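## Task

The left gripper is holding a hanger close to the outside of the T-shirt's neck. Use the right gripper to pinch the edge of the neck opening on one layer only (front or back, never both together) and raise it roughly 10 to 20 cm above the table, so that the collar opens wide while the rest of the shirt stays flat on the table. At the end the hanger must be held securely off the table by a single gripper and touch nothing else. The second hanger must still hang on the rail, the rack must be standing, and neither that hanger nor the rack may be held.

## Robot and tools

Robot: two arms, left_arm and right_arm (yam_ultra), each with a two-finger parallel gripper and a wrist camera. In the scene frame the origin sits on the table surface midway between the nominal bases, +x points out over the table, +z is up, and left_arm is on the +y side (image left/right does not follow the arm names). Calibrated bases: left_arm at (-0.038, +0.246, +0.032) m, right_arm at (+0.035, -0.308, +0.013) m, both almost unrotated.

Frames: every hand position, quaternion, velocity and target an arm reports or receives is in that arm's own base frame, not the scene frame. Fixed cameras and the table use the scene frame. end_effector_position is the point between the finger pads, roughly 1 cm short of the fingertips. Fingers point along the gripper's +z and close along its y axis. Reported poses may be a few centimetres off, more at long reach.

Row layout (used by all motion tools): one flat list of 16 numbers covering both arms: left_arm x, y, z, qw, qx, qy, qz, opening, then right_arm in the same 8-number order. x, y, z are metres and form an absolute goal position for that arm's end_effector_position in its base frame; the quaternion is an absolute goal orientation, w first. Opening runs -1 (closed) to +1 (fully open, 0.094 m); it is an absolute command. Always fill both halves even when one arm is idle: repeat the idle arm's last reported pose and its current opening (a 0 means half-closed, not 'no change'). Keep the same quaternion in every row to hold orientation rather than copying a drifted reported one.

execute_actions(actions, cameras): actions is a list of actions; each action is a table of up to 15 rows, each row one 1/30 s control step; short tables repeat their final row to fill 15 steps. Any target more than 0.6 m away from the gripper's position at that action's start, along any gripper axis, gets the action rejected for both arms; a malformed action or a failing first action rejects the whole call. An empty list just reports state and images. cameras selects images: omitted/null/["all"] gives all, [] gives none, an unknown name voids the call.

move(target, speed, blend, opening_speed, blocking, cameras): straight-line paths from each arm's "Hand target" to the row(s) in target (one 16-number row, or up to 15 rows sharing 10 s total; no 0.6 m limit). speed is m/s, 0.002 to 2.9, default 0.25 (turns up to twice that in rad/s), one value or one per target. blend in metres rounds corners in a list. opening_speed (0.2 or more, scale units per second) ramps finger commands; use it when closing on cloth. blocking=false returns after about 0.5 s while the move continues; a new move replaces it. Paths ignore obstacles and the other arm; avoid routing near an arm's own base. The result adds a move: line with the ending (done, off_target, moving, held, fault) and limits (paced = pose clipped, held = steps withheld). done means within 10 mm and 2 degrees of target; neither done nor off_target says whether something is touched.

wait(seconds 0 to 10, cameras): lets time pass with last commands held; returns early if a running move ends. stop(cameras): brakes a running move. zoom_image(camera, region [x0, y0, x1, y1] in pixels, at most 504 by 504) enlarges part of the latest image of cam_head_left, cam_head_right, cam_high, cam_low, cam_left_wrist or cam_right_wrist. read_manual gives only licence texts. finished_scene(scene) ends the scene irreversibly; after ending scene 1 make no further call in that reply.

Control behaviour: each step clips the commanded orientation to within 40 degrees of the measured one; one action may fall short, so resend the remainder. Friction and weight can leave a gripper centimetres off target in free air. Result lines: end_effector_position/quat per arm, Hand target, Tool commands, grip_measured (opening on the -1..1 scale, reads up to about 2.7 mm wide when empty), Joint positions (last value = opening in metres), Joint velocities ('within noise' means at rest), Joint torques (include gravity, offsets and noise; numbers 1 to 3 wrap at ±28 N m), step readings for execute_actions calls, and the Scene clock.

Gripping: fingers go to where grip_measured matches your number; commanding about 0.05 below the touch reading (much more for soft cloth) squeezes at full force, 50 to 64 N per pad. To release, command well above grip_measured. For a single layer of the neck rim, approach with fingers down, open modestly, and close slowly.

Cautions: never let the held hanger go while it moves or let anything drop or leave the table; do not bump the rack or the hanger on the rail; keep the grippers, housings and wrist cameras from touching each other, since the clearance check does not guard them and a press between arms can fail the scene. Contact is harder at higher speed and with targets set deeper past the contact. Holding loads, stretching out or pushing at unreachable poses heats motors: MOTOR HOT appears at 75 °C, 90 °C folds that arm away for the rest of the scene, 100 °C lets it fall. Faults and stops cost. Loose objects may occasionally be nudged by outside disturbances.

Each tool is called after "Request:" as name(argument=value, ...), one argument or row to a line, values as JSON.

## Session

Request:
execute_actions(
  actions=[],
)

Request:
zoom_image(
  camera="cam_head_right",
  region=[240, 80, 492, 270],
)

Scene clock: 0.00 s.
left_arm: end_effector_position=(+0.3206, -0.0642, +0.1530) grip_measured=-0.823 end_effector_quat_wxyz=(+0.483, +0.428, +0.709, -0.285) | right_arm: end_effector_position=(+0.3837, +0.0011, +0.4072) grip_measured=+1.000 end_effector_quat_wxyz=(+0.707, +0.000, +0.707, +0.000)
Joint positions: left_arm=[0.329 1.478 0.843 -0.544 1.159 1.156 0.008] | right_arm=[0 1.047 1.047 0 0 0 0.094]
Joint velocities: within noise
Joint torques (N m): no reading
Motor temperatures (°C): left_arm=[26 26 26 30 28 29 25] | right_arm=[28 32 27 29 26 25 27]
Heat: left arm: 30 °C; right arm: 32 °C.
Hand target: left_arm +0.3220, -0.0665, +0.1665; +0.500, +0.433, +0.692, -0.289 | right_arm +0.3815, +0.0011, +0.4101; +0.709, +0.000, +0.706, +0.000
Tool commands: left_gripper/opening=-1.0 right_gripper/opening=+1.0
camera_calibration:
cam_left_wrist: T_world_to_cam=[[-0.879637, -0.475145, -0.0218173, 0.25551], [-0.330445, 0.643457, -0.690485, 0.29022], [0.342119, -0.600166, -0.723018, 0.0491618], [0, 0, 0, 1]] pos_world=[0.303838, -0.0358344, 0.241512]
cam_right_wrist: T_world_to_cam=[[0.00688815, -0.999976, -0.000742763, 0.000854047], [-0.439105, -0.00235735, -0.898433, 0.569778], [0.89841, 0.00651469, -0.43911, -0.0839137], [0, 0, 0, 1]] pos_world=[0.325575, 0.00274387, 0.475061]

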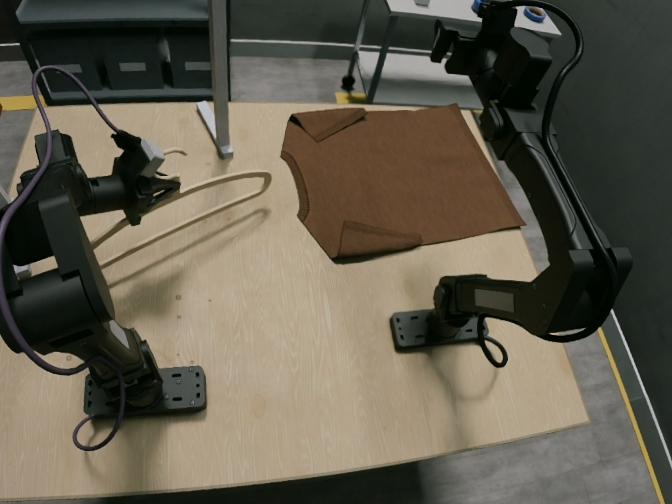

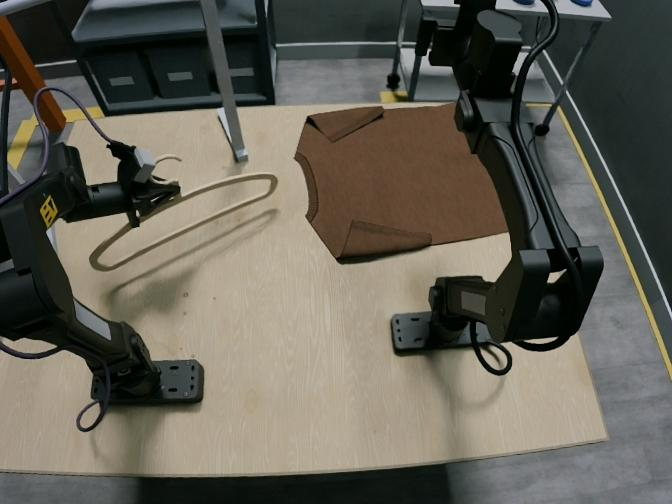

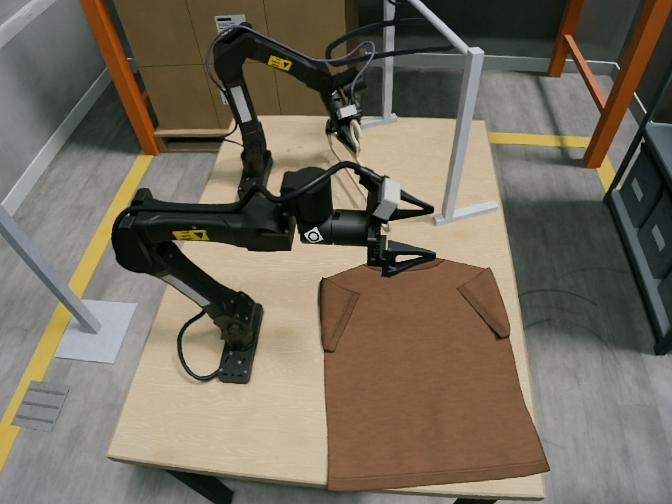

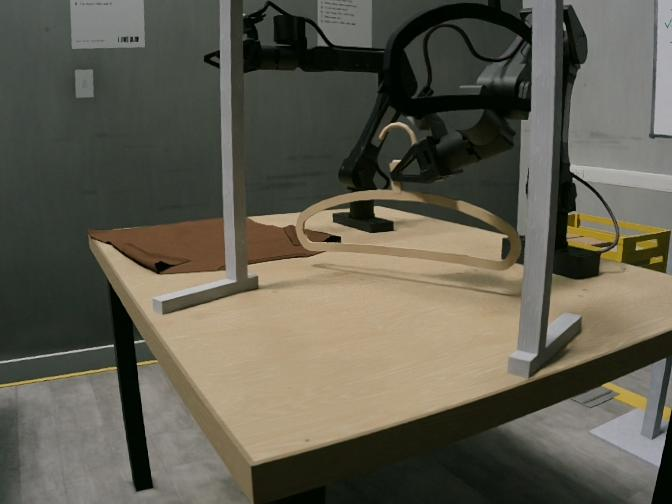

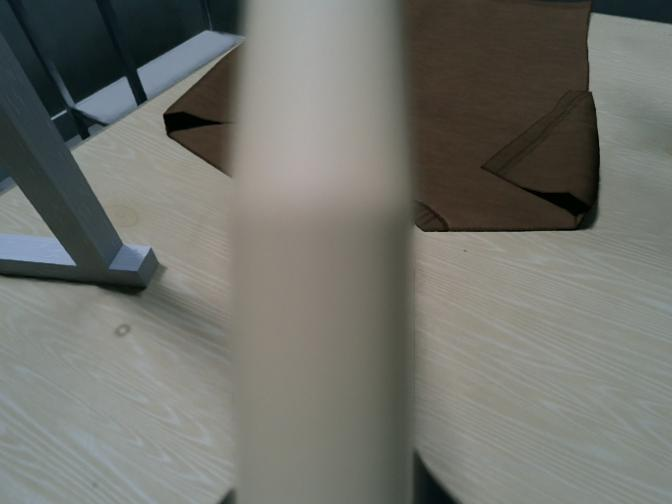

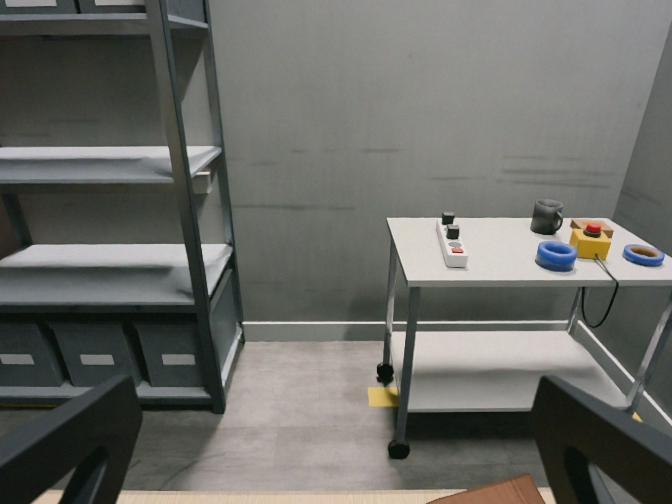

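Scaled by 2.000 from the camera's 672x504 image, which has a finer 960x720 frame.

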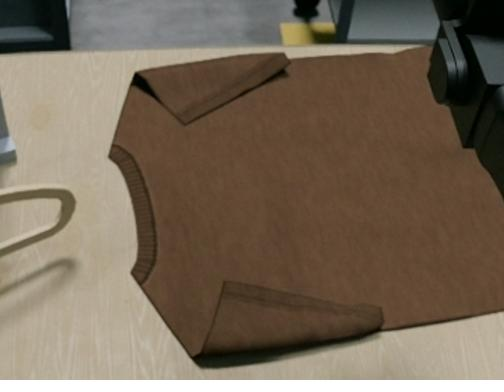

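Request:
move(
  target=[
    [0.29,-0.03,0.1665,0.5,0.433,0.692,-0.289,-1,0.385,0.18,0.24,0.1526,-0.0593,0.9865,0.009,0.3],
    [0.282,-0.0065,0.1665,0.5,0.433,0.692,-0.289,-1,0.377,0.255,0.075,0.1526,-0.0593,0.9865,0.009,-0.1],
  ],
  speed=0.3,
  blend=0.03,
  opening_speed=2,
)

Scene clock: 4.73 s.
left_arm: end_effector_position=(+0.2761, -0.0099, +0.1575) grip_measured=-0.823 end_effector_quat_wxyz=(+0.487, +0.441, +0.697, -0.287) | right_arm: end_effector_position=(+0.3760, +0.2578, +0.0875) grip_measured=-0.098 end_effector_quat_wxyz=(+0.158, -0.062, +0.985, +0.022)
Joint positions: left_arm=[0.607 1.617 0.998 -1.282 1.179 1.956 0.008] | right_arm=[0.653 2.016 1.653 -0.917 0.138 0.507 0.042]
Joint velocities: within noise
Joint torques (N m): left_arm=[0.57 -4.97 7.6 -0.38 0.89 0.06] | right_arm=[0.06 -10.56 5.52 1.09 0.27 0.06]
Motor temperatures (°C): left_arm=[27 27 26 30 28 29 25] | right_arm=[28 33 27 29 26 25 27]
Heat: left arm: 30 °C; right arm: 33 °C.
Hand target: left_arm +0.2818, -0.0065, +0.1664; +0.500, +0.433, +0.693, -0.288 | right_arm +0.3768, +0.2548, +0.0753; +0.153, -0.059, +0.986, +0.009
Off the commanded pose: left_arm 0.011 m, 2 deg | right_arm 0.013 m, 2 deg.
move: off_target (left_arm, right_arm); target 2's new opening was sent with right_arm's hand 0.013 m and 2 deg from that target
camera_calibration:
cam_left_wrist: T_world_to_cam=[[-0.891955, -0.450251, -0.041121, 0.248868], [-0.297477, 0.652923, -0.696563, 0.235652], [0.340477, -0.60907, -0.716316, 0.0995968], [0, 0, 0, 1]] pos_world=[0.25817, 0.018852, 0.245723]
cam_right_wrist: T_world_to_cam=[[0.13049, -0.990971, -0.0308063, 0.21126], [-0.981973, -0.133466, 0.133849, 0.427354], [-0.136753, 0.0127849, -0.990523, 0.216748], [0, 0, 0, 1]] pos_world=[0.421723, 0.263618, 0.164001]

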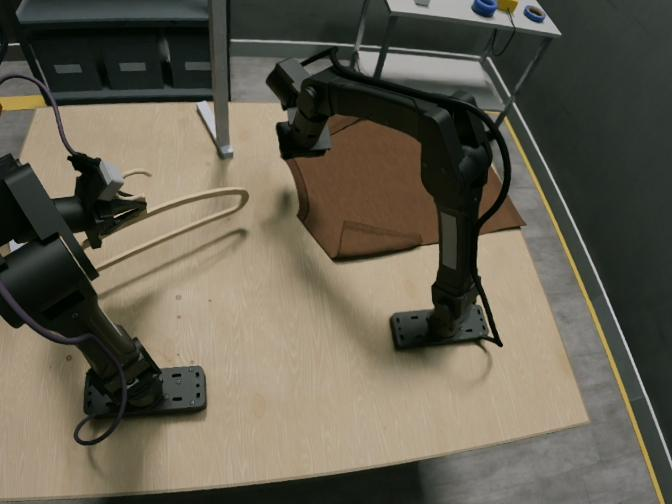

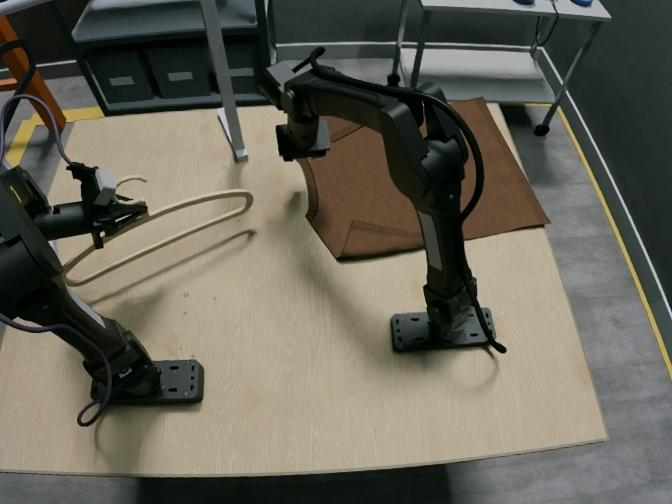

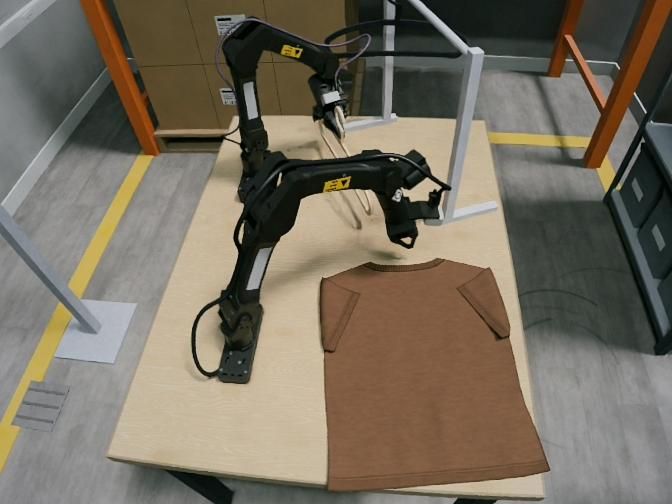

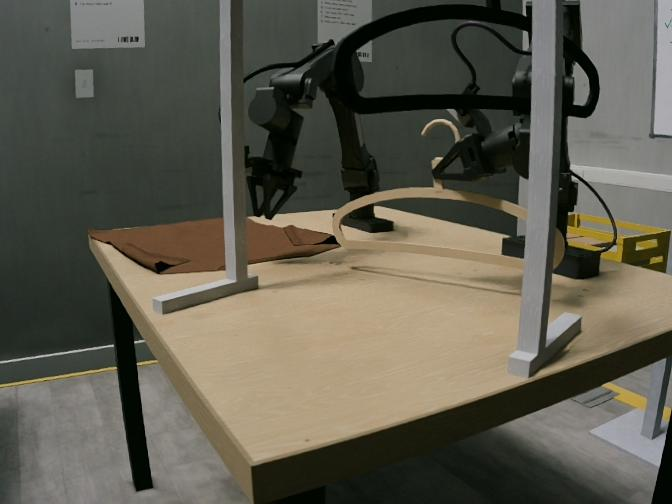

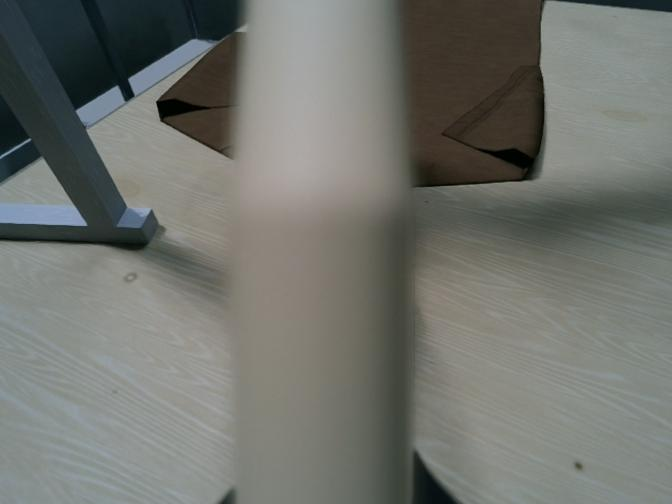

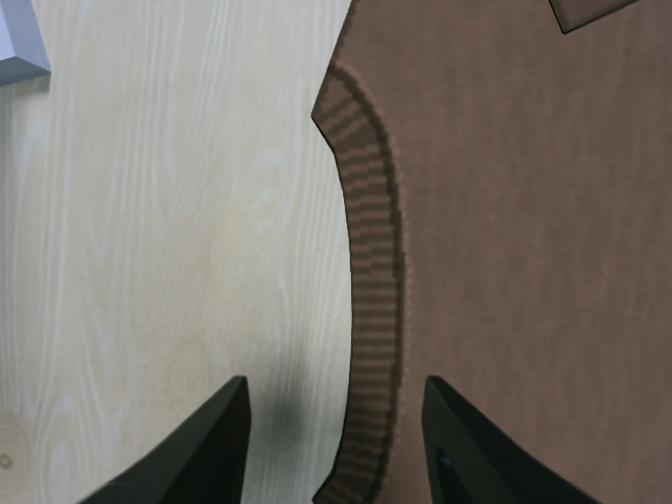

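Request:
move(
  target=[0.282,-0.0065,0.1665,0.5,0.433,0.692,-0.289,-1,0.376,0.234,0.018,0.1526,-0.0593,0.9865,0.009,-0.1],
  speed=0.15,
  cameras=["cam_right_wrist"],
)

Scene clock: 6.13 s.
left_arm: end_effector_position=(+0.2761, -0.0099, +0.1575) grip_measured=-0.823 end_effector_quat_wxyz=(+0.487, +0.441, +0.697, -0.287) | right_arm: end_effector_position=(+0.3784, +0.2391, +0.0354) grip_measured=-0.098 end_effector_quat_wxyz=(+0.167, -0.057, +0.984, +0.022)
Joint positions: left_arm=[0.607 1.617 0.998 -1.282 1.179 1.957 0.008] | right_arm=[0.617 2.016 1.435 -0.681 0.138 0.479 0.042]
Joint velocities: within noise
Joint torques (N m): left_arm=[0.49 -5.11 7.56 -0.37 0.87 0.09] | right_arm=[-0.25 -9.66 4.88 1.09 0.16 -0.07]
Motor temperatures (°C): left_arm=[27 27 26 30 28 29 25] | right_arm=[28 33 28 29 26 25 27]
Heat: left arm: 30 °C; right arm: 33 °C.
Hand target: left_arm +0.2818, -0.0065, +0.1664; +0.500, +0.433, +0.693, -0.288 | right_arm +0.3755, +0.2337, +0.0185; +0.152, -0.059, +0.986, +0.009
Off the commanded pose: left_arm 0.011 m, 2 deg | right_arm 0.018 m, 2 deg.
move: off_target (left_arm, right_arm)
camera_calibration:
cam_right_wrist: T_world_to_cam=[[0.12155, -0.992124, -0.0302519, 0.194318], [-0.985246, -0.124295, 0.11765, 0.433781], [-0.120484, 0.0155052, -0.992594, 0.159016], [0, 0, 0, 1]] pos_world=[0.422921, 0.244238, 0.112682]
Images, in order (width x height): cam_right_wrist 672x504.

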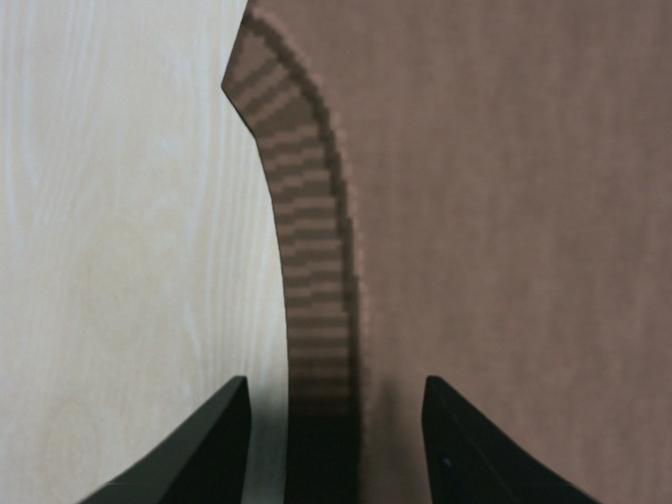

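Request:
move(
  target=[0.282,-0.0065,0.1665,0.5,0.433,0.692,-0.289,-1,0.376,0.227,-0.014,0.1526,-0.0593,0.9865,0.009,-0.1],
  speed=0.07,
  cameras=["cam_right_wrist"],
)

Scene clock: 7.47 s.
left_arm: end_effector_position=(+0.2761, -0.0099, +0.1575) grip_measured=-0.823 end_effector_quat_wxyz=(+0.487, +0.441, +0.697, -0.287) | right_arm: end_effector_position=(+0.3795, +0.2336, +0.0046) grip_measured=-0.098 end_effector_quat_wxyz=(+0.169, -0.058, +0.984, +0.021)
Joint positions: left_arm=[0.607 1.617 0.998 -1.283 1.179 1.957 0.008] | right_arm=[0.605 2.051 1.353 -0.559 0.138 0.465 0.042]
Joint velocities: within noise
Joint torques (N m): left_arm=[0.42 -5.05 7.57 -0.36 0.89 0.09] | right_arm=[-0.49 -9.51 4.67 1.09 0.11 -0.07]
Motor temperatures (°C): left_arm=[26 27 27 30 28 29 25] | right_arm=[28 33 28 29 26 25 27]
Heat: left arm: 30 °C; right arm: 33 °C.
Hand target: left_arm +0.2818, -0.0065, +0.1664; +0.500, +0.433, +0.693, -0.288 | right_arm +0.3755, +0.2268, -0.0133; +0.153, -0.059, +0.986, +0.009
Off the commanded pose: left_arm 0.011 m, 2 deg | right_arm 0.020 m, 2 deg.
move: off_target (left_arm, right_arm)
camera_calibration:
cam_right_wrist: T_world_to_cam=[[0.123579, -0.991941, -0.0279513, 0.187041], [-0.985577, -0.12597, 0.113003, 0.438372], [-0.115613, 0.0135834, -0.993201, 0.127249], [0, 0, 0, 1]] pos_world=[0.423646, 0.239027, 0.0820748]
Images, in order (width x height): cam_right_wrist 672x504.

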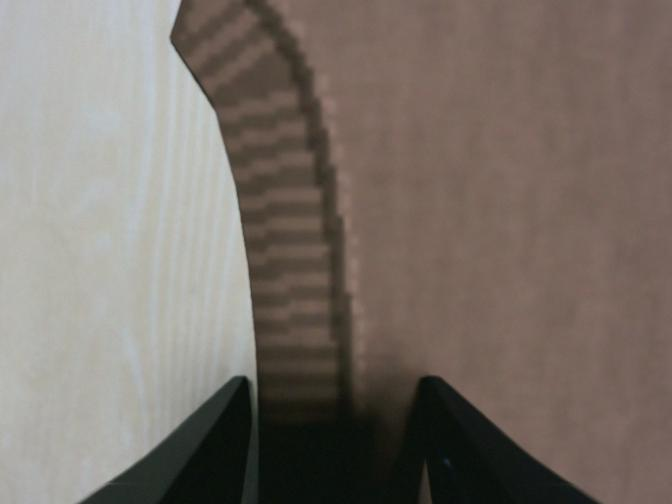

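Request:
move(
  target=[0.282,-0.0065,0.1665,0.5,0.433,0.692,-0.289,-1,0.373,0.225,-0.03,0.1526,-0.0593,0.9865,0.009,-0.1],
  speed=0.07,
  cameras=["cam_right_wrist"],
)

Scene clock: 8.63 s.
left_arm: end_effector_position=(+0.2761, -0.0099, +0.1575) grip_measured=-0.823 end_effector_quat_wxyz=(+0.487, +0.441, +0.697, -0.287) | right_arm: end_effector_position=(+0.3852, +0.2358, +0.0016) grip_measured=-0.098 end_effector_quat_wxyz=(+0.188, -0.057, +0.980, +0.028)
Joint positions: left_arm=[0.607 1.617 0.998 -1.283 1.179 1.957 0.008] | right_arm=[0.605 2.051 1.325 -0.491 0.146 0.463 0.042]
Joint velocities: within noise
Joint torques (N m): left_arm=[0.53 -5.15 7.69 -0.35 0.89 0.06] | right_arm=[-0.46 -8.25 3.56 1.12 0.04 -0.04]
Motor temperatures (°C): left_arm=[26 27 27 30 28 29 25] | right_arm=[28 33 28 29 26 25 27]
Heat: left arm: 30 °C; right arm: 33 °C.
Hand target: left_arm +0.2818, -0.0065, +0.1664; +0.500, +0.433, +0.693, -0.288 | right_arm +0.3718, +0.2244, -0.0282; +0.153, -0.059, +0.986, +0.009
Off the commanded pose: left_arm 0.011 m, 2 deg | right_arm 0.036 m, 5 deg.
move: off_target (left_arm, right_arm)
camera_calibration:
cam_right_wrist: T_world_to_cam=[[0.123933, -0.991527, -0.0389248, 0.188273], [-0.98916, -0.12656, 0.0744607, 0.446193], [-0.0787561, 0.0292747, -0.996464, 0.107023], [0, 0, 0, 1]] pos_world=[0.426452, 0.240015, 0.0807495]
Images, in order (width x height): cam_right_wrist 672x504.

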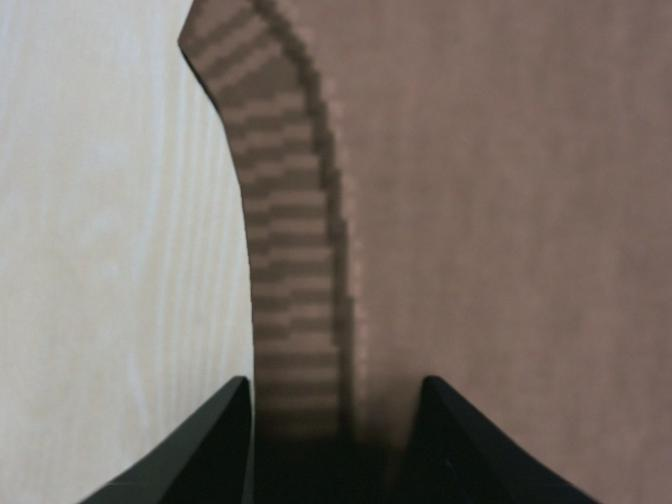

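In contact. Close.

Request:
move(
  target=[0.282,-0.0065,0.1665,0.5,0.433,0.692,-0.289,-1,0.373,0.225,-0.031,0.1526,-0.0593,0.9865,0.009,-1],
  speed=0.06,
  opening_speed=1,
  cameras=["cam_right_wrist","cam_low"],
)

Request:
zoom_image(
  camera="cam_low",
  region=[80, 160, 360, 290],
)

Scene clock: 9.87 s.
left_arm: end_effector_position=(+0.2760, -0.0100, +0.1576) grip_measured=-0.823 end_effector_quat_wxyz=(+0.487, +0.441, +0.697, -0.288) | right_arm: end_effector_position=(+0.3880, +0.2381, +0.0021) grip_measured=-0.972 end_effector_quat_wxyz=(+0.194, -0.057, +0.979, +0.033)
Joint positions: left_arm=[0.607 1.617 0.998 -1.283 1.179 1.957 0.008] | right_arm=[0.605 2.051 1.321 -0.469 0.144 0.462 0.001]
Joint velocities: within noise
Joint torques (N m): left_arm=[0.54 -5.22 7.73 -0.35 0.89 0.08] | right_arm=[-0.46 -8.16 3.73 0.95 0.06 -0.03]
Motor temperatures (°C): left_arm=[26 27 27 30 28 29 25] | right_arm=[28 33 28 30 26 25 27]
Heat: left arm: 30 °C; right arm: 33 °C.
Hand target: left_arm +0.2818, -0.0065, +0.1664; +0.500, +0.433, +0.693, -0.288 | right_arm +0.3718, +0.2245, -0.0290; +0.152, -0.059, +0.986, +0.009
Off the commanded pose: left_arm 0.011 m, 2 deg | right_arm 0.039 m, 6 deg.
move: off_target (left_arm, right_arm)
camera_calibration:
cam_right_wrist: T_world_to_cam=[[0.125406, -0.990947, -0.0479394, 0.189509], [-0.989943, -0.128175, 0.0598731, 0.449969], [-0.0654757, 0.0399489, -0.997054, 0.0999982], [0, 0, 0, 1]] pos_world=[0.428226, 0.241473, 0.0818475]
Images, in order (width x height): cam_low 672x504, cam_right_wrist 672x504.

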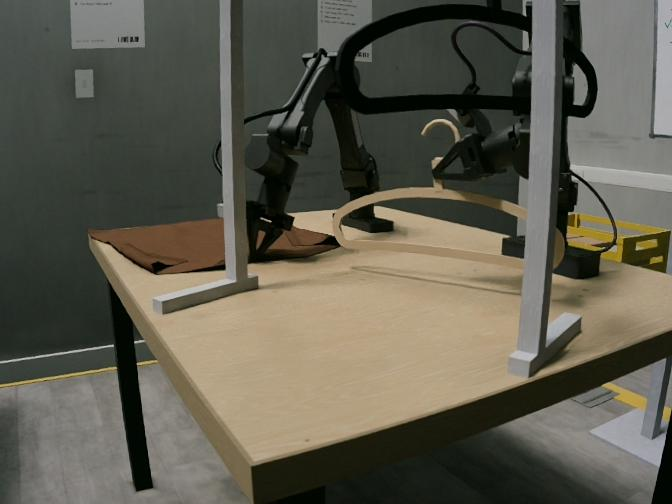

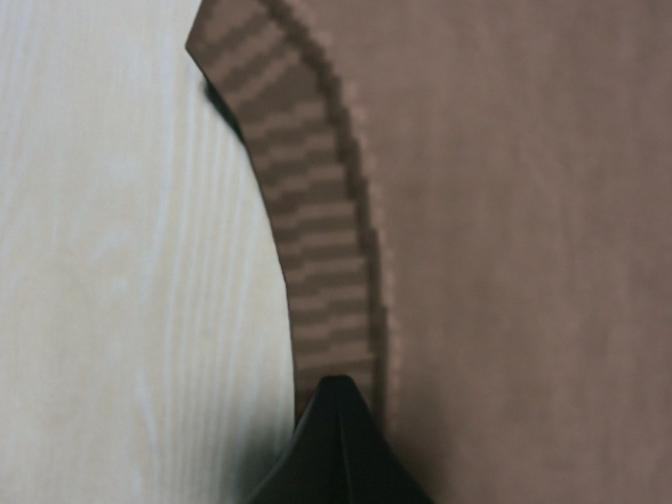

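Scaled by 1.800 from the camera's 672x504 image, which has a finer 960x720 frame.

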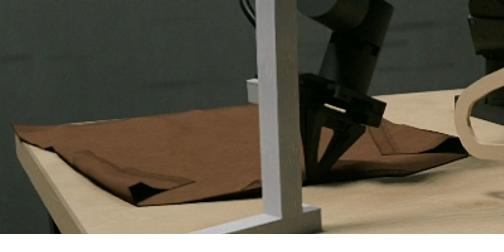

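Request:
move(
  target=[
    [0.282,-0.0065,0.1665,0.5,0.433,0.692,-0.289,-1,0.378,0.245,0.05,0.135,-0.0635,0.9877,-0.022,-1],
    [0.282,-0.0065,0.1665,0.5,0.433,0.692,-0.289,-1,0.378,0.24,0.02,0.135,-0.0635,0.9877,-0.022,0],
  ],
  speed=0.15,
  cameras=["cam_right_wrist","cam_low"],
)

Scene clock: 12.23 s.
left_arm: end_effector_position=(+0.2760, -0.0100, +0.1576) grip_measured=-0.823 end_effector_quat_wxyz=(+0.487, +0.441, +0.697, -0.288) | right_arm: end_effector_position=(+0.3788, +0.2461, +0.0372) grip_measured=-0.002 end_effector_quat_wxyz=(+0.146, -0.066, +0.987, -0.005)
Joint positions: left_arm=[0.607 1.617 0.998 -1.283 1.179 1.957 0.008] | right_arm=[0.64 2.082 1.558 -0.804 0.166 0.486 0.047]
Joint velocities: within noise
Joint torques (N m): left_arm=[0.39 -4.94 7.69 -0.36 0.86 0.06] | right_arm=[-0.18 -10.19 5 1 0.28 0.03]
Motor temperatures (°C): left_arm=[26 27 27 30 28 29 25] | right_arm=[28 33 28 30 26 25 27]
Heat: left arm: 30 °C; right arm: 33 °C.
Hand target: left_arm +0.2818, -0.0065, +0.1664; +0.500, +0.433, +0.693, -0.288 | right_arm +0.3775, +0.2397, +0.0204; +0.135, -0.064, +0.989, -0.022
Off the commanded pose: left_arm 0.011 m, 2 deg | right_arm 0.018 m, 2 deg.
move: off_target (left_arm, right_arm); target 2's new opening was sent with right_arm's hand 0.018 m and 2 deg from that target
camera_calibration:
cam_right_wrist: T_world_to_cam=[[0.129619, -0.991293, 0.0231616, 0.196029], [-0.978894, -0.124206, 0.162294, 0.430796], [-0.158004, -0.0437092, -0.986471, 0.189309], [0, 0, 0, 1]] pos_world=[0.426206, 0.256104, 0.112292]
Images, in order (width x height): cam_low 672x504, cam_right_wrist 672x504.

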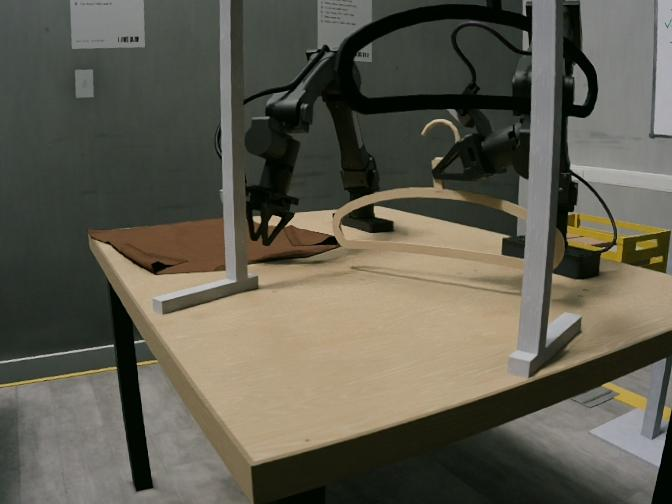

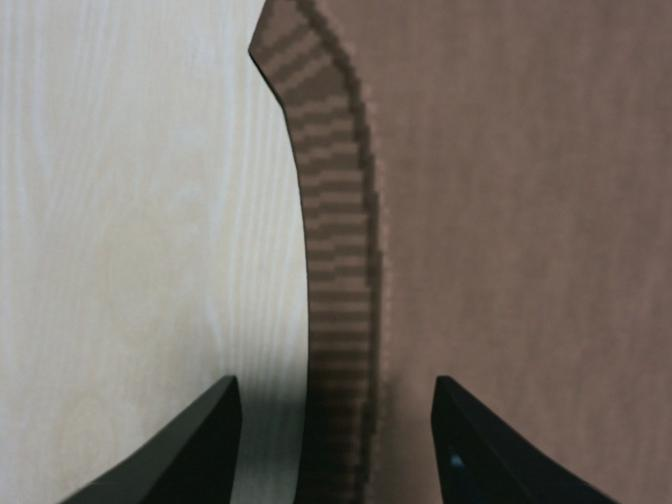

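Request:
move(
  target=[0.282,-0.0065,0.1665,0.5,0.433,0.692,-0.289,-1,0.376,0.230,-0.022,0.135,-0.0635,0.9877,-0.022,0],
  speed=0.07,
  cameras=["cam_right_wrist"],
)

Scene clock: 13.70 s.
left_arm: end_effector_position=(+0.2760, -0.0100, +0.1576) grip_measured=-0.823 end_effector_quat_wxyz=(+0.487, +0.441, +0.697, -0.288) | right_arm: end_effector_position=(+0.3805, +0.2406, +0.0024) grip_measured=-0.002 end_effector_quat_wxyz=(+0.155, -0.063, +0.986, -0.001)
Joint positions: left_arm=[0.607 1.617 0.998 -1.284 1.179 1.957 0.008] | right_arm=[0.628 2.106 1.442 -0.642 0.167 0.478 0.047]
Joint velocities: within noise
Joint torques (N m): left_arm=[0.49 -5.16 7.64 -0.36 0.87 0.11] | right_arm=[-0.55 -9.24 4.22 1.03 0.24 -0.06]
Motor temperatures (°C): left_arm=[26 27 27 30 28 29 25] | right_arm=[28 33 28 30 26 25 27]
Heat: left arm: 30 °C; right arm: 33 °C.
Hand target: left_arm +0.2818, -0.0065, +0.1664; +0.500, +0.433, +0.693, -0.288 | right_arm +0.3749, +0.2296, -0.0210; +0.135, -0.064, +0.989, -0.022
Off the commanded pose: left_arm 0.011 m, 2 deg | right_arm 0.027 m, 3 deg.
move: off_target (left_arm, right_arm)
camera_calibration:
cam_right_wrist: T_world_to_cam=[[0.125414, -0.991984, 0.0154507, 0.192961], [-0.982106, -0.121929, 0.143529, 0.438053], [-0.140495, -0.0331748, -0.989525, 0.145855], [0, 0, 0, 1]] pos_world=[0.426506, 0.249665, 0.0784729]
Images, in order (width x height): cam_right_wrist 672x504.

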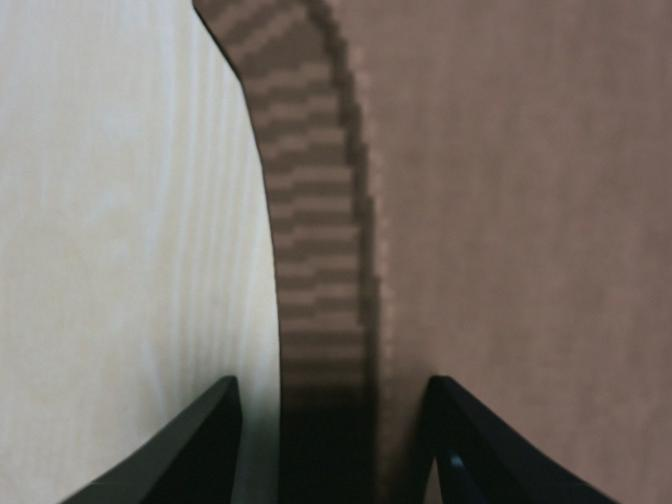

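Request:
move(
  target=[0.282,-0.0065,0.1665,0.5,0.433,0.692,-0.289,-1,0.376,0.230,-0.028,0.135,-0.0635,0.9877,-0.022,-1],
  speed=0.06,
  opening_speed=1,
  cameras=["cam_right_wrist","cam_low"],
)

Scene clock: 15.10 s.
left_arm: end_effector_position=(+0.2760, -0.0100, +0.1576) grip_measured=-0.823 end_effector_quat_wxyz=(+0.487, +0.441, +0.697, -0.288) | right_arm: end_effector_position=(+0.3856, +0.2433, +0.0023) grip_measured=-0.972 end_effector_quat_wxyz=(+0.168, -0.062, +0.984, +0.004)
Joint positions: left_arm=[0.607 1.617 0.998 -1.284 1.179 1.957 0.008] | right_arm=[0.628 2.107 1.435 -0.607 0.171 0.477 0.001]
Joint velocities: within noise
Joint torques (N m): left_arm=[0.55 -5.18 7.75 -0.34 0.86 0.09] | right_arm=[-0.54 -8.61 4.11 0.91 0.2 -0.05]
Motor temperatures (°C): left_arm=[26 27 27 30 28 29 26] | right_arm=[28 33 28 30 26 25 27]
Heat: left arm: 30 °C; right arm: 33 °C.
Hand target: left_arm +0.2818, -0.0065, +0.1664; +0.500, +0.433, +0.693, -0.288 | right_arm +0.3748, +0.2296, -0.0263; +0.135, -0.064, +0.989, -0.022
Off the commanded pose: left_arm 0.011 m, 2 deg | right_arm 0.034 m, 5 deg.
move: off_target (left_arm, right_arm)
camera_calibration:
cam_right_wrist: T_world_to_cam=[[0.124691, -0.992175, 0.00647254, 0.195452], [-0.985366, -0.123066, 0.117939, 0.445125], [-0.116219, -0.0210837, -0.993, 0.134252], [0, 0, 0, 1]] pos_world=[0.429842, 0.251533, 0.0795501]
Images, in order (width x height): cam_low 672x504, cam_right_wrist 672x504.

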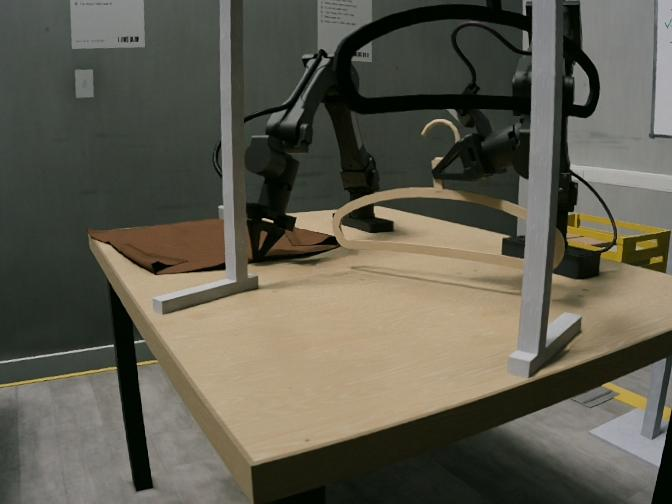

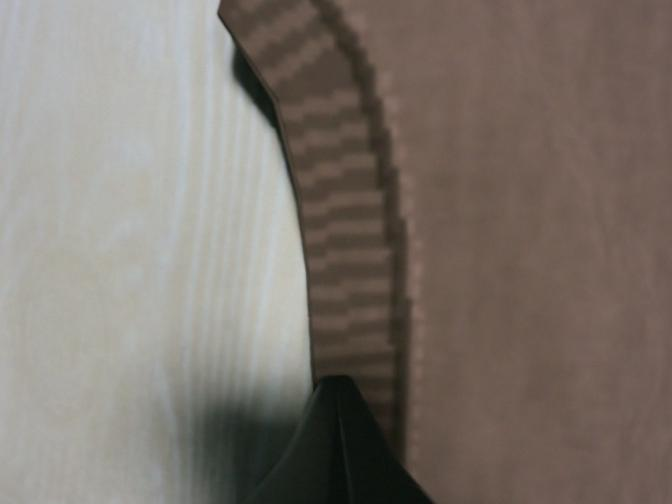

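Request:
move(
  target=[0.282,-0.0065,0.1665,0.5,0.433,0.692,-0.289,-1,0.384,0.242,0.045,0.135,-0.0635,0.9877,-0.022,-1],
  speed=0.08,
  cameras=["cam_right_wrist","cam_low"],
)

Scene clock: 16.87 s.
left_arm: end_effector_position=(+0.2760, -0.0100, +0.1576) grip_measured=-0.823 end_effector_quat_wxyz=(+0.487, +0.441, +0.697, -0.288) | right_arm: end_effector_position=(+0.3811, +0.2400, +0.0410) grip_measured=-0.974 end_effector_quat_wxyz=(+0.131, -0.065, +0.989, -0.019)
Joint positions: left_arm=[0.607 1.617 0.998 -1.284 1.179 1.957 0.008] | right_arm=[0.628 2.107 1.62 -0.88 0.171 0.478 0.001]
Joint velocities: within noise
Joint torques (N m): left_arm=[0.54 -5.03 7.68 -0.33 0.88 0.06] | right_arm=[0.36 -12.82 7.57 0.69 0.22 0.07]
Motor temperatures (°C): left_arm=[26 27 27 30 28 29 26] | right_arm=[28 33 28 30 26 25 27]
Heat: left arm: 30 °C; right arm: 33 °C.
Hand target: left_arm +0.2818, -0.0065, +0.1664; +0.500, +0.433, +0.693, -0.288 | right_arm +0.3839, +0.2421, +0.0450; +0.135, -0.064, +0.989, -0.022
Off the commanded pose: left_arm 0.011 m, 2 deg | right_arm 0.005 m, 1 deg.
move: off_target (left_arm)
camera_calibration:
cam_right_wrist: T_world_to_cam=[[0.125489, -0.990904, 0.0485964, 0.190156], [-0.974368, -0.11388, 0.194007, 0.426116], [-0.186708, -0.0716964, -0.979796, 0.210586], [0, 0, 0, 1]] pos_world=[0.430649, 0.25205, 0.114422]
Images, in order (width x height): cam_low 672x504, cam_right_wrist 672x504.

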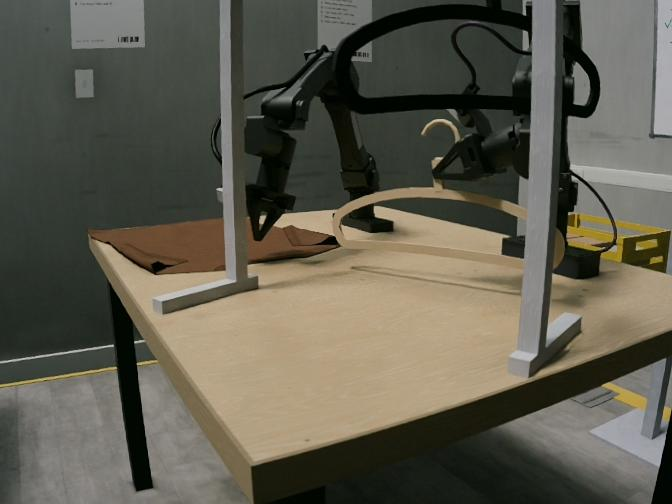

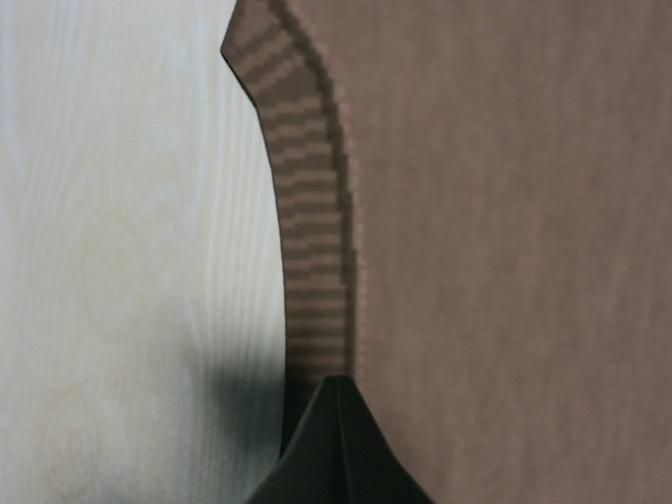

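Request:
move(
  target=[
    [0.282,-0.0065,0.1665,0.5,0.433,0.692,-0.289,-1,0.374,0.232,0.02,0.144,-0.061,0.987,-0.007,-0.1],
    [0.282,-0.0065,0.1665,0.5,0.433,0.692,-0.289,-1,0.375,0.227,-0.028,0.144,-0.061,0.987,-0.007,-0.1],
  ],
  speed=0.08,
  cameras=["cam_right_wrist"],
)

Scene clock: 18.73 s.
left_arm: end_effector_position=(+0.2760, -0.0100, +0.1576) grip_measured=-0.823 end_effector_quat_wxyz=(+0.487, +0.441, +0.697, -0.288) | right_arm: end_effector_position=(+0.3878, +0.2403, +0.0007) grip_measured=-0.102 end_effector_quat_wxyz=(+0.178, -0.059, +0.982, +0.011)
Joint positions: left_arm=[0.607 1.617 0.998 -1.284 1.179 1.957 0.008] | right_arm=[0.619 2.092 1.395 -0.555 0.168 0.471 0.042]
Joint velocities: within noise
Joint torques (N m): left_arm=[0.51 -5.09 7.69 -0.35 0.9 0.08] | right_arm=[-0.73 -9.69 2.97 1.02 0.05 -0.05]
Motor temperatures (°C): left_arm=[26 27 27 30 28 29 26] | right_arm=[28 34 28 30 26 25 27]
Heat: left arm: 30 °C; right arm: 34 °C.
Hand target: left_arm +0.2818, -0.0065, +0.1664; +0.500, +0.433, +0.693, -0.288 | right_arm +0.3741, +0.2267, -0.0265; +0.144, -0.061, +0.988, -0.007
Off the commanded pose: left_arm 0.011 m, 2 deg | right_arm 0.034 m, 4 deg.
move: off_target (left_arm, right_arm)
camera_calibration:
cam_right_wrist: T_world_to_cam=[[0.121918, -0.992513, -0.00731888, 0.193374], [-0.987875, -0.122056, 0.0959449, 0.447827], [-0.0961199, -0.00446727, -0.99536, 0.121052], [0, 0, 0, 1]] pos_world=[0.430457, 0.247127, 0.078939]
Images, in order (width x height): cam_right_wrist 672x504.

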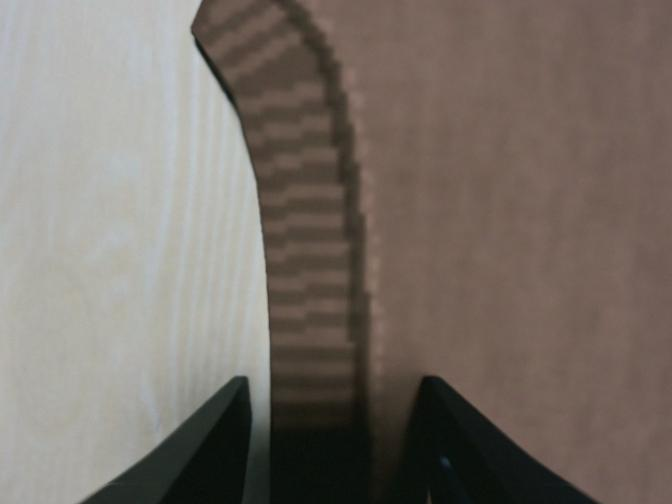

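Request:
move(
  target=[0.282,-0.0065,0.1665,0.5,0.433,0.692,-0.289,-1,0.377,0.225,-0.034,0.144,-0.061,0.987,-0.007,-1],
  speed=0.06,
  opening_speed=1,
  cameras=["cam_right_wrist","cam_low"],
)

Scene clock: 20.00 s.
left_arm: end_effector_position=(+0.2759, -0.0100, +0.1576) grip_measured=-0.823 end_effector_quat_wxyz=(+0.486, +0.441, +0.697, -0.288) | right_arm: end_effector_position=(+0.3963, +0.2426, +0.0017) grip_measured=-0.972 end_effector_quat_wxyz=(+0.194, -0.057, +0.979, +0.022)
Joint positions: left_arm=[0.607 1.617 0.998 -1.284 1.179 1.957 0.008] | right_arm=[0.611 2.092 1.385 -0.505 0.164 0.463 0.001]
Joint velocities: within noise
Joint torques (N m): left_arm=[0.49 -5.07 7.68 -0.38 0.89 0.07] | right_arm=[-0.66 -8.8 3.29 0.76 0.06 -0.05]
Motor temperatures (°C): left_arm=[26 27 27 30 28 29 26] | right_arm=[28 34 28 30 26 25 27]
Heat: left arm: 30 °C; right arm: 34 °C.
Hand target: left_arm +0.2818, -0.0065, +0.1664; +0.500, +0.433, +0.693, -0.288 | right_arm +0.3760, +0.2247, -0.0315; +0.144, -0.061, +0.988, -0.007
Off the commanded pose: left_arm 0.011 m, 2 deg | right_arm 0.044 m, 7 deg.
move: off_target (left_arm, right_arm)
camera_calibration:
cam_right_wrist: T_world_to_cam=[[0.12277, -0.992069, -0.0269409, 0.194208], [-0.990334, -0.12423, 0.0616954, 0.457945], [-0.064553, 0.0191061, -0.997731, 0.104686], [0, 0, 0, 1]] pos_world=[0.436433, 0.247559, 0.0814275]
Images, in order (width x height): cam_low 672x504, cam_right_wrist 672x504.

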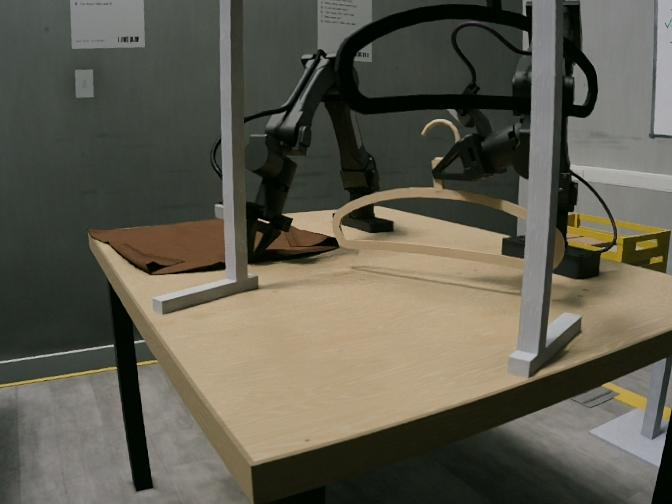

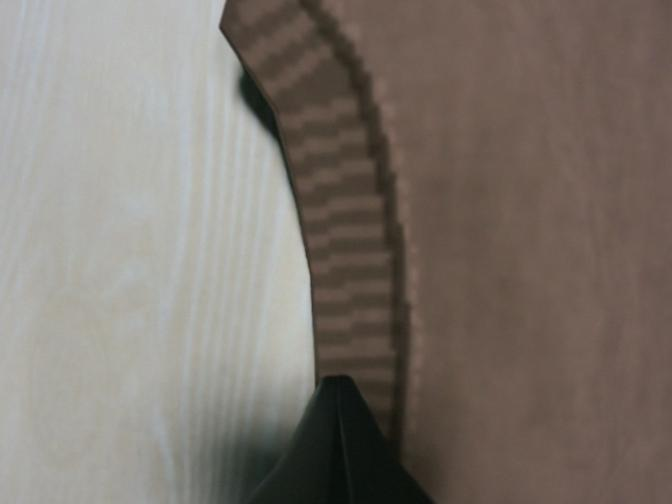

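Request:
move(
  target=[
    [0.282,-0.0065,0.1665,0.5,0.433,0.692,-0.289,-1,0.38,0.245,0.06,0.144,-0.061,0.987,-0.007,-1],
    [0.282,-0.0065,0.1665,0.5,0.433,0.692,-0.289,-1,0.375,0.243,0.05,-0.0755,0.659,0.7447,0.067,0.1],
  ],
  speed=[0.15,0.6],
  cameras=["cam_right_wrist","cam_low","cam_head_right"],
)

Scene clock: 24.53 s.
left_arm: end_effector_position=(+0.2759, -0.0100, +0.1576) grip_measured=-0.823 end_effector_quat_wxyz=(+0.486, +0.441, +0.697, -0.288) | right_arm: end_effector_position=(+0.3770, +0.2453, +0.0661) grip_measured=+0.098 end_effector_quat_wxyz=(-0.065, +0.654, +0.749, +0.085)
Joint positions: left_arm=[0.607 1.617 0.998 -1.284 1.179 1.957 0.008] | right_arm=[0.502 2.169 1.831 -1.115 -0.181 1.949 0.052]
Joint velocities: within noise
Joint torques (N m): left_arm=[0.58 -5.05 7.57 -0.34 0.85 0.08] | right_arm=[-0.32 -10.71 5.74 0.62 -0.15 0.05]
Motor temperatures (°C): left_arm=[26 27 27 30 29 29 26] | right_arm=[28 34 28 29 26 26 27]
Heat: left arm: 30 °C; right arm: 34 °C.
Hand target: left_arm +0.2818, -0.0065, +0.1664; +0.500, +0.433, +0.693, -0.288 | right_arm +0.3746, +0.2429, +0.0503; -0.075, +0.659, +0.745, +0.067
Off the commanded pose: left_arm 0.011 m, 2 deg | right_arm 0.016 m, 3 deg.
move: off_target (left_arm, right_arm); target 2's new opening was sent with right_arm's hand 0.016 m and 3 deg from that target
camera_calibration:
cam_right_wrist: T_world_to_cam=[[-0.990574, -0.128011, -0.0487458, 0.410192], [-0.130637, 0.775852, 0.617242, -0.146381], [-0.0411943, 0.617792, -0.785262, -0.00213786], [0, 0, 0, 1]] pos_world=[0.387115, 0.1674, 0.108669]
Images, in order (width x height): cam_head_right 672x504, cam_low 672x504, cam_right_wrist 672x504.

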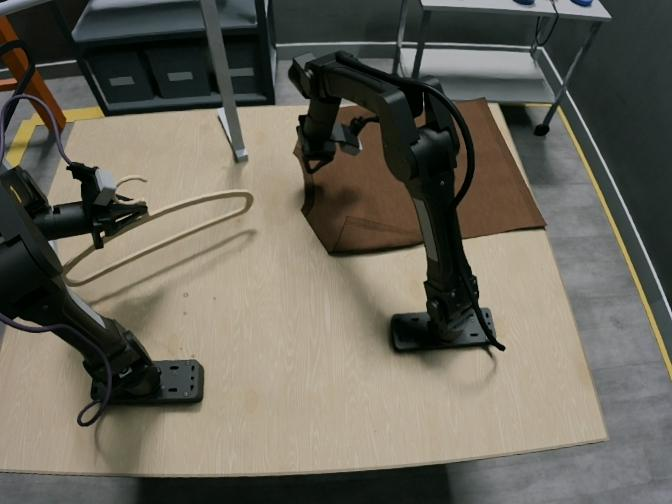

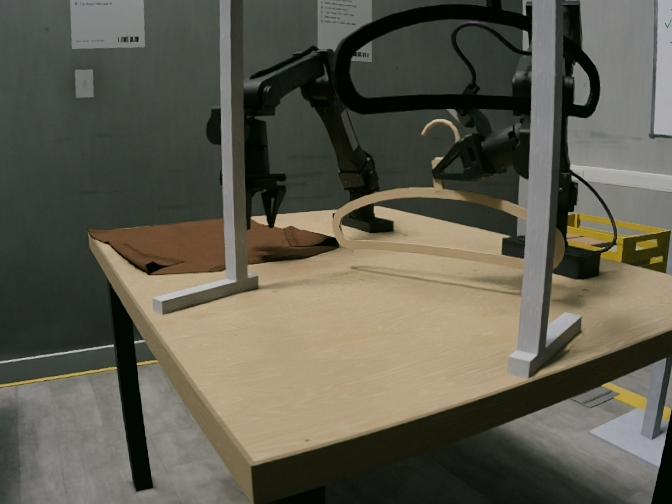

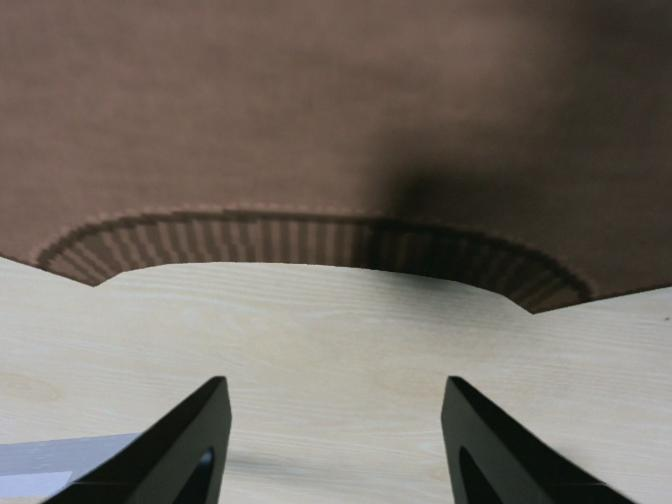

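Request:
move(
  target=[0.282,-0.0065,0.1665,0.5,0.433,0.692,-0.289,-1,0.376,0.249,0.003,-0.0755,0.659,0.7447,0.067,0.1],
  speed=0.12,
  cameras=["cam_right_wrist","cam_low"],
)

Scene clock: 26.03 s.
left_arm: end_effector_position=(+0.2759, -0.0100, +0.1576) grip_measured=-0.823 end_effector_quat_wxyz=(+0.486, +0.441, +0.697, -0.288) | right_arm: end_effector_position=(+0.3837, +0.2489, +0.0221) grip_measured=+0.098 end_effector_quat_wxyz=(-0.065, +0.657, +0.746, +0.089)
Joint positions: left_arm=[0.607 1.617 0.998 -1.284 1.179 1.957 0.008] | right_arm=[0.502 2.225 1.744 -0.965 -0.181 1.959 0.052]
Joint velocities: within noise
Joint torques (N m): left_arm=[0.49 -5.03 7.66 -0.36 0.85 0.09] | right_arm=[0.5 -11.06 4.96 0.68 -0.14 0.04]
Motor temperatures (°C): left_arm=[26 27 27 30 29 29 26] | right_arm=[28 34 28 29 26 26 27]
Heat: left arm: 30 °C; right arm: 34 °C.
Hand target: left_arm +0.2818, -0.0065, +0.1664; +0.500, +0.433, +0.693, -0.288 | right_arm +0.3755, +0.2486, +0.0035; -0.075, +0.659, +0.745, +0.067
Off the commanded pose: left_arm 0.011 m, 2 deg | right_arm 0.021 m, 3 deg.
move: off_target (left_arm, right_arm)
camera_calibration:
cam_right_wrist: T_world_to_cam=[[-0.991606, -0.11781, -0.0532687, 0.413033], [-0.125342, 0.774842, 0.619604, -0.123075], [-0.0317207, 0.621081, -0.783105, -0.0431288], [0, 0, 0, 1]] pos_world=[0.392772, 0.17081, 0.0644854]
Images, in order (width x height): cam_low 672x504, cam_right_wrist 672x504.

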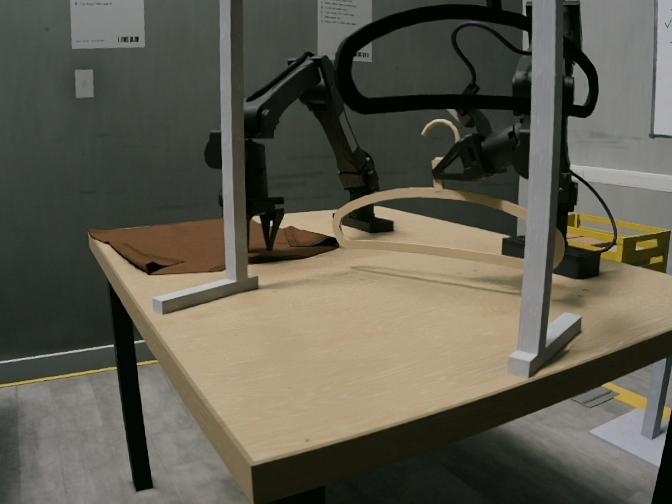

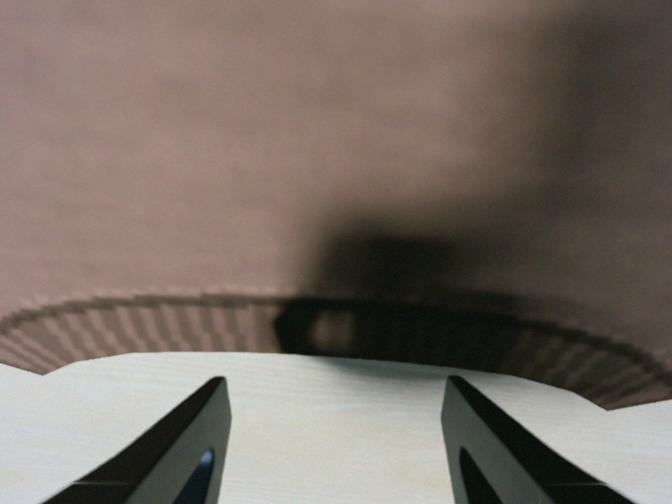

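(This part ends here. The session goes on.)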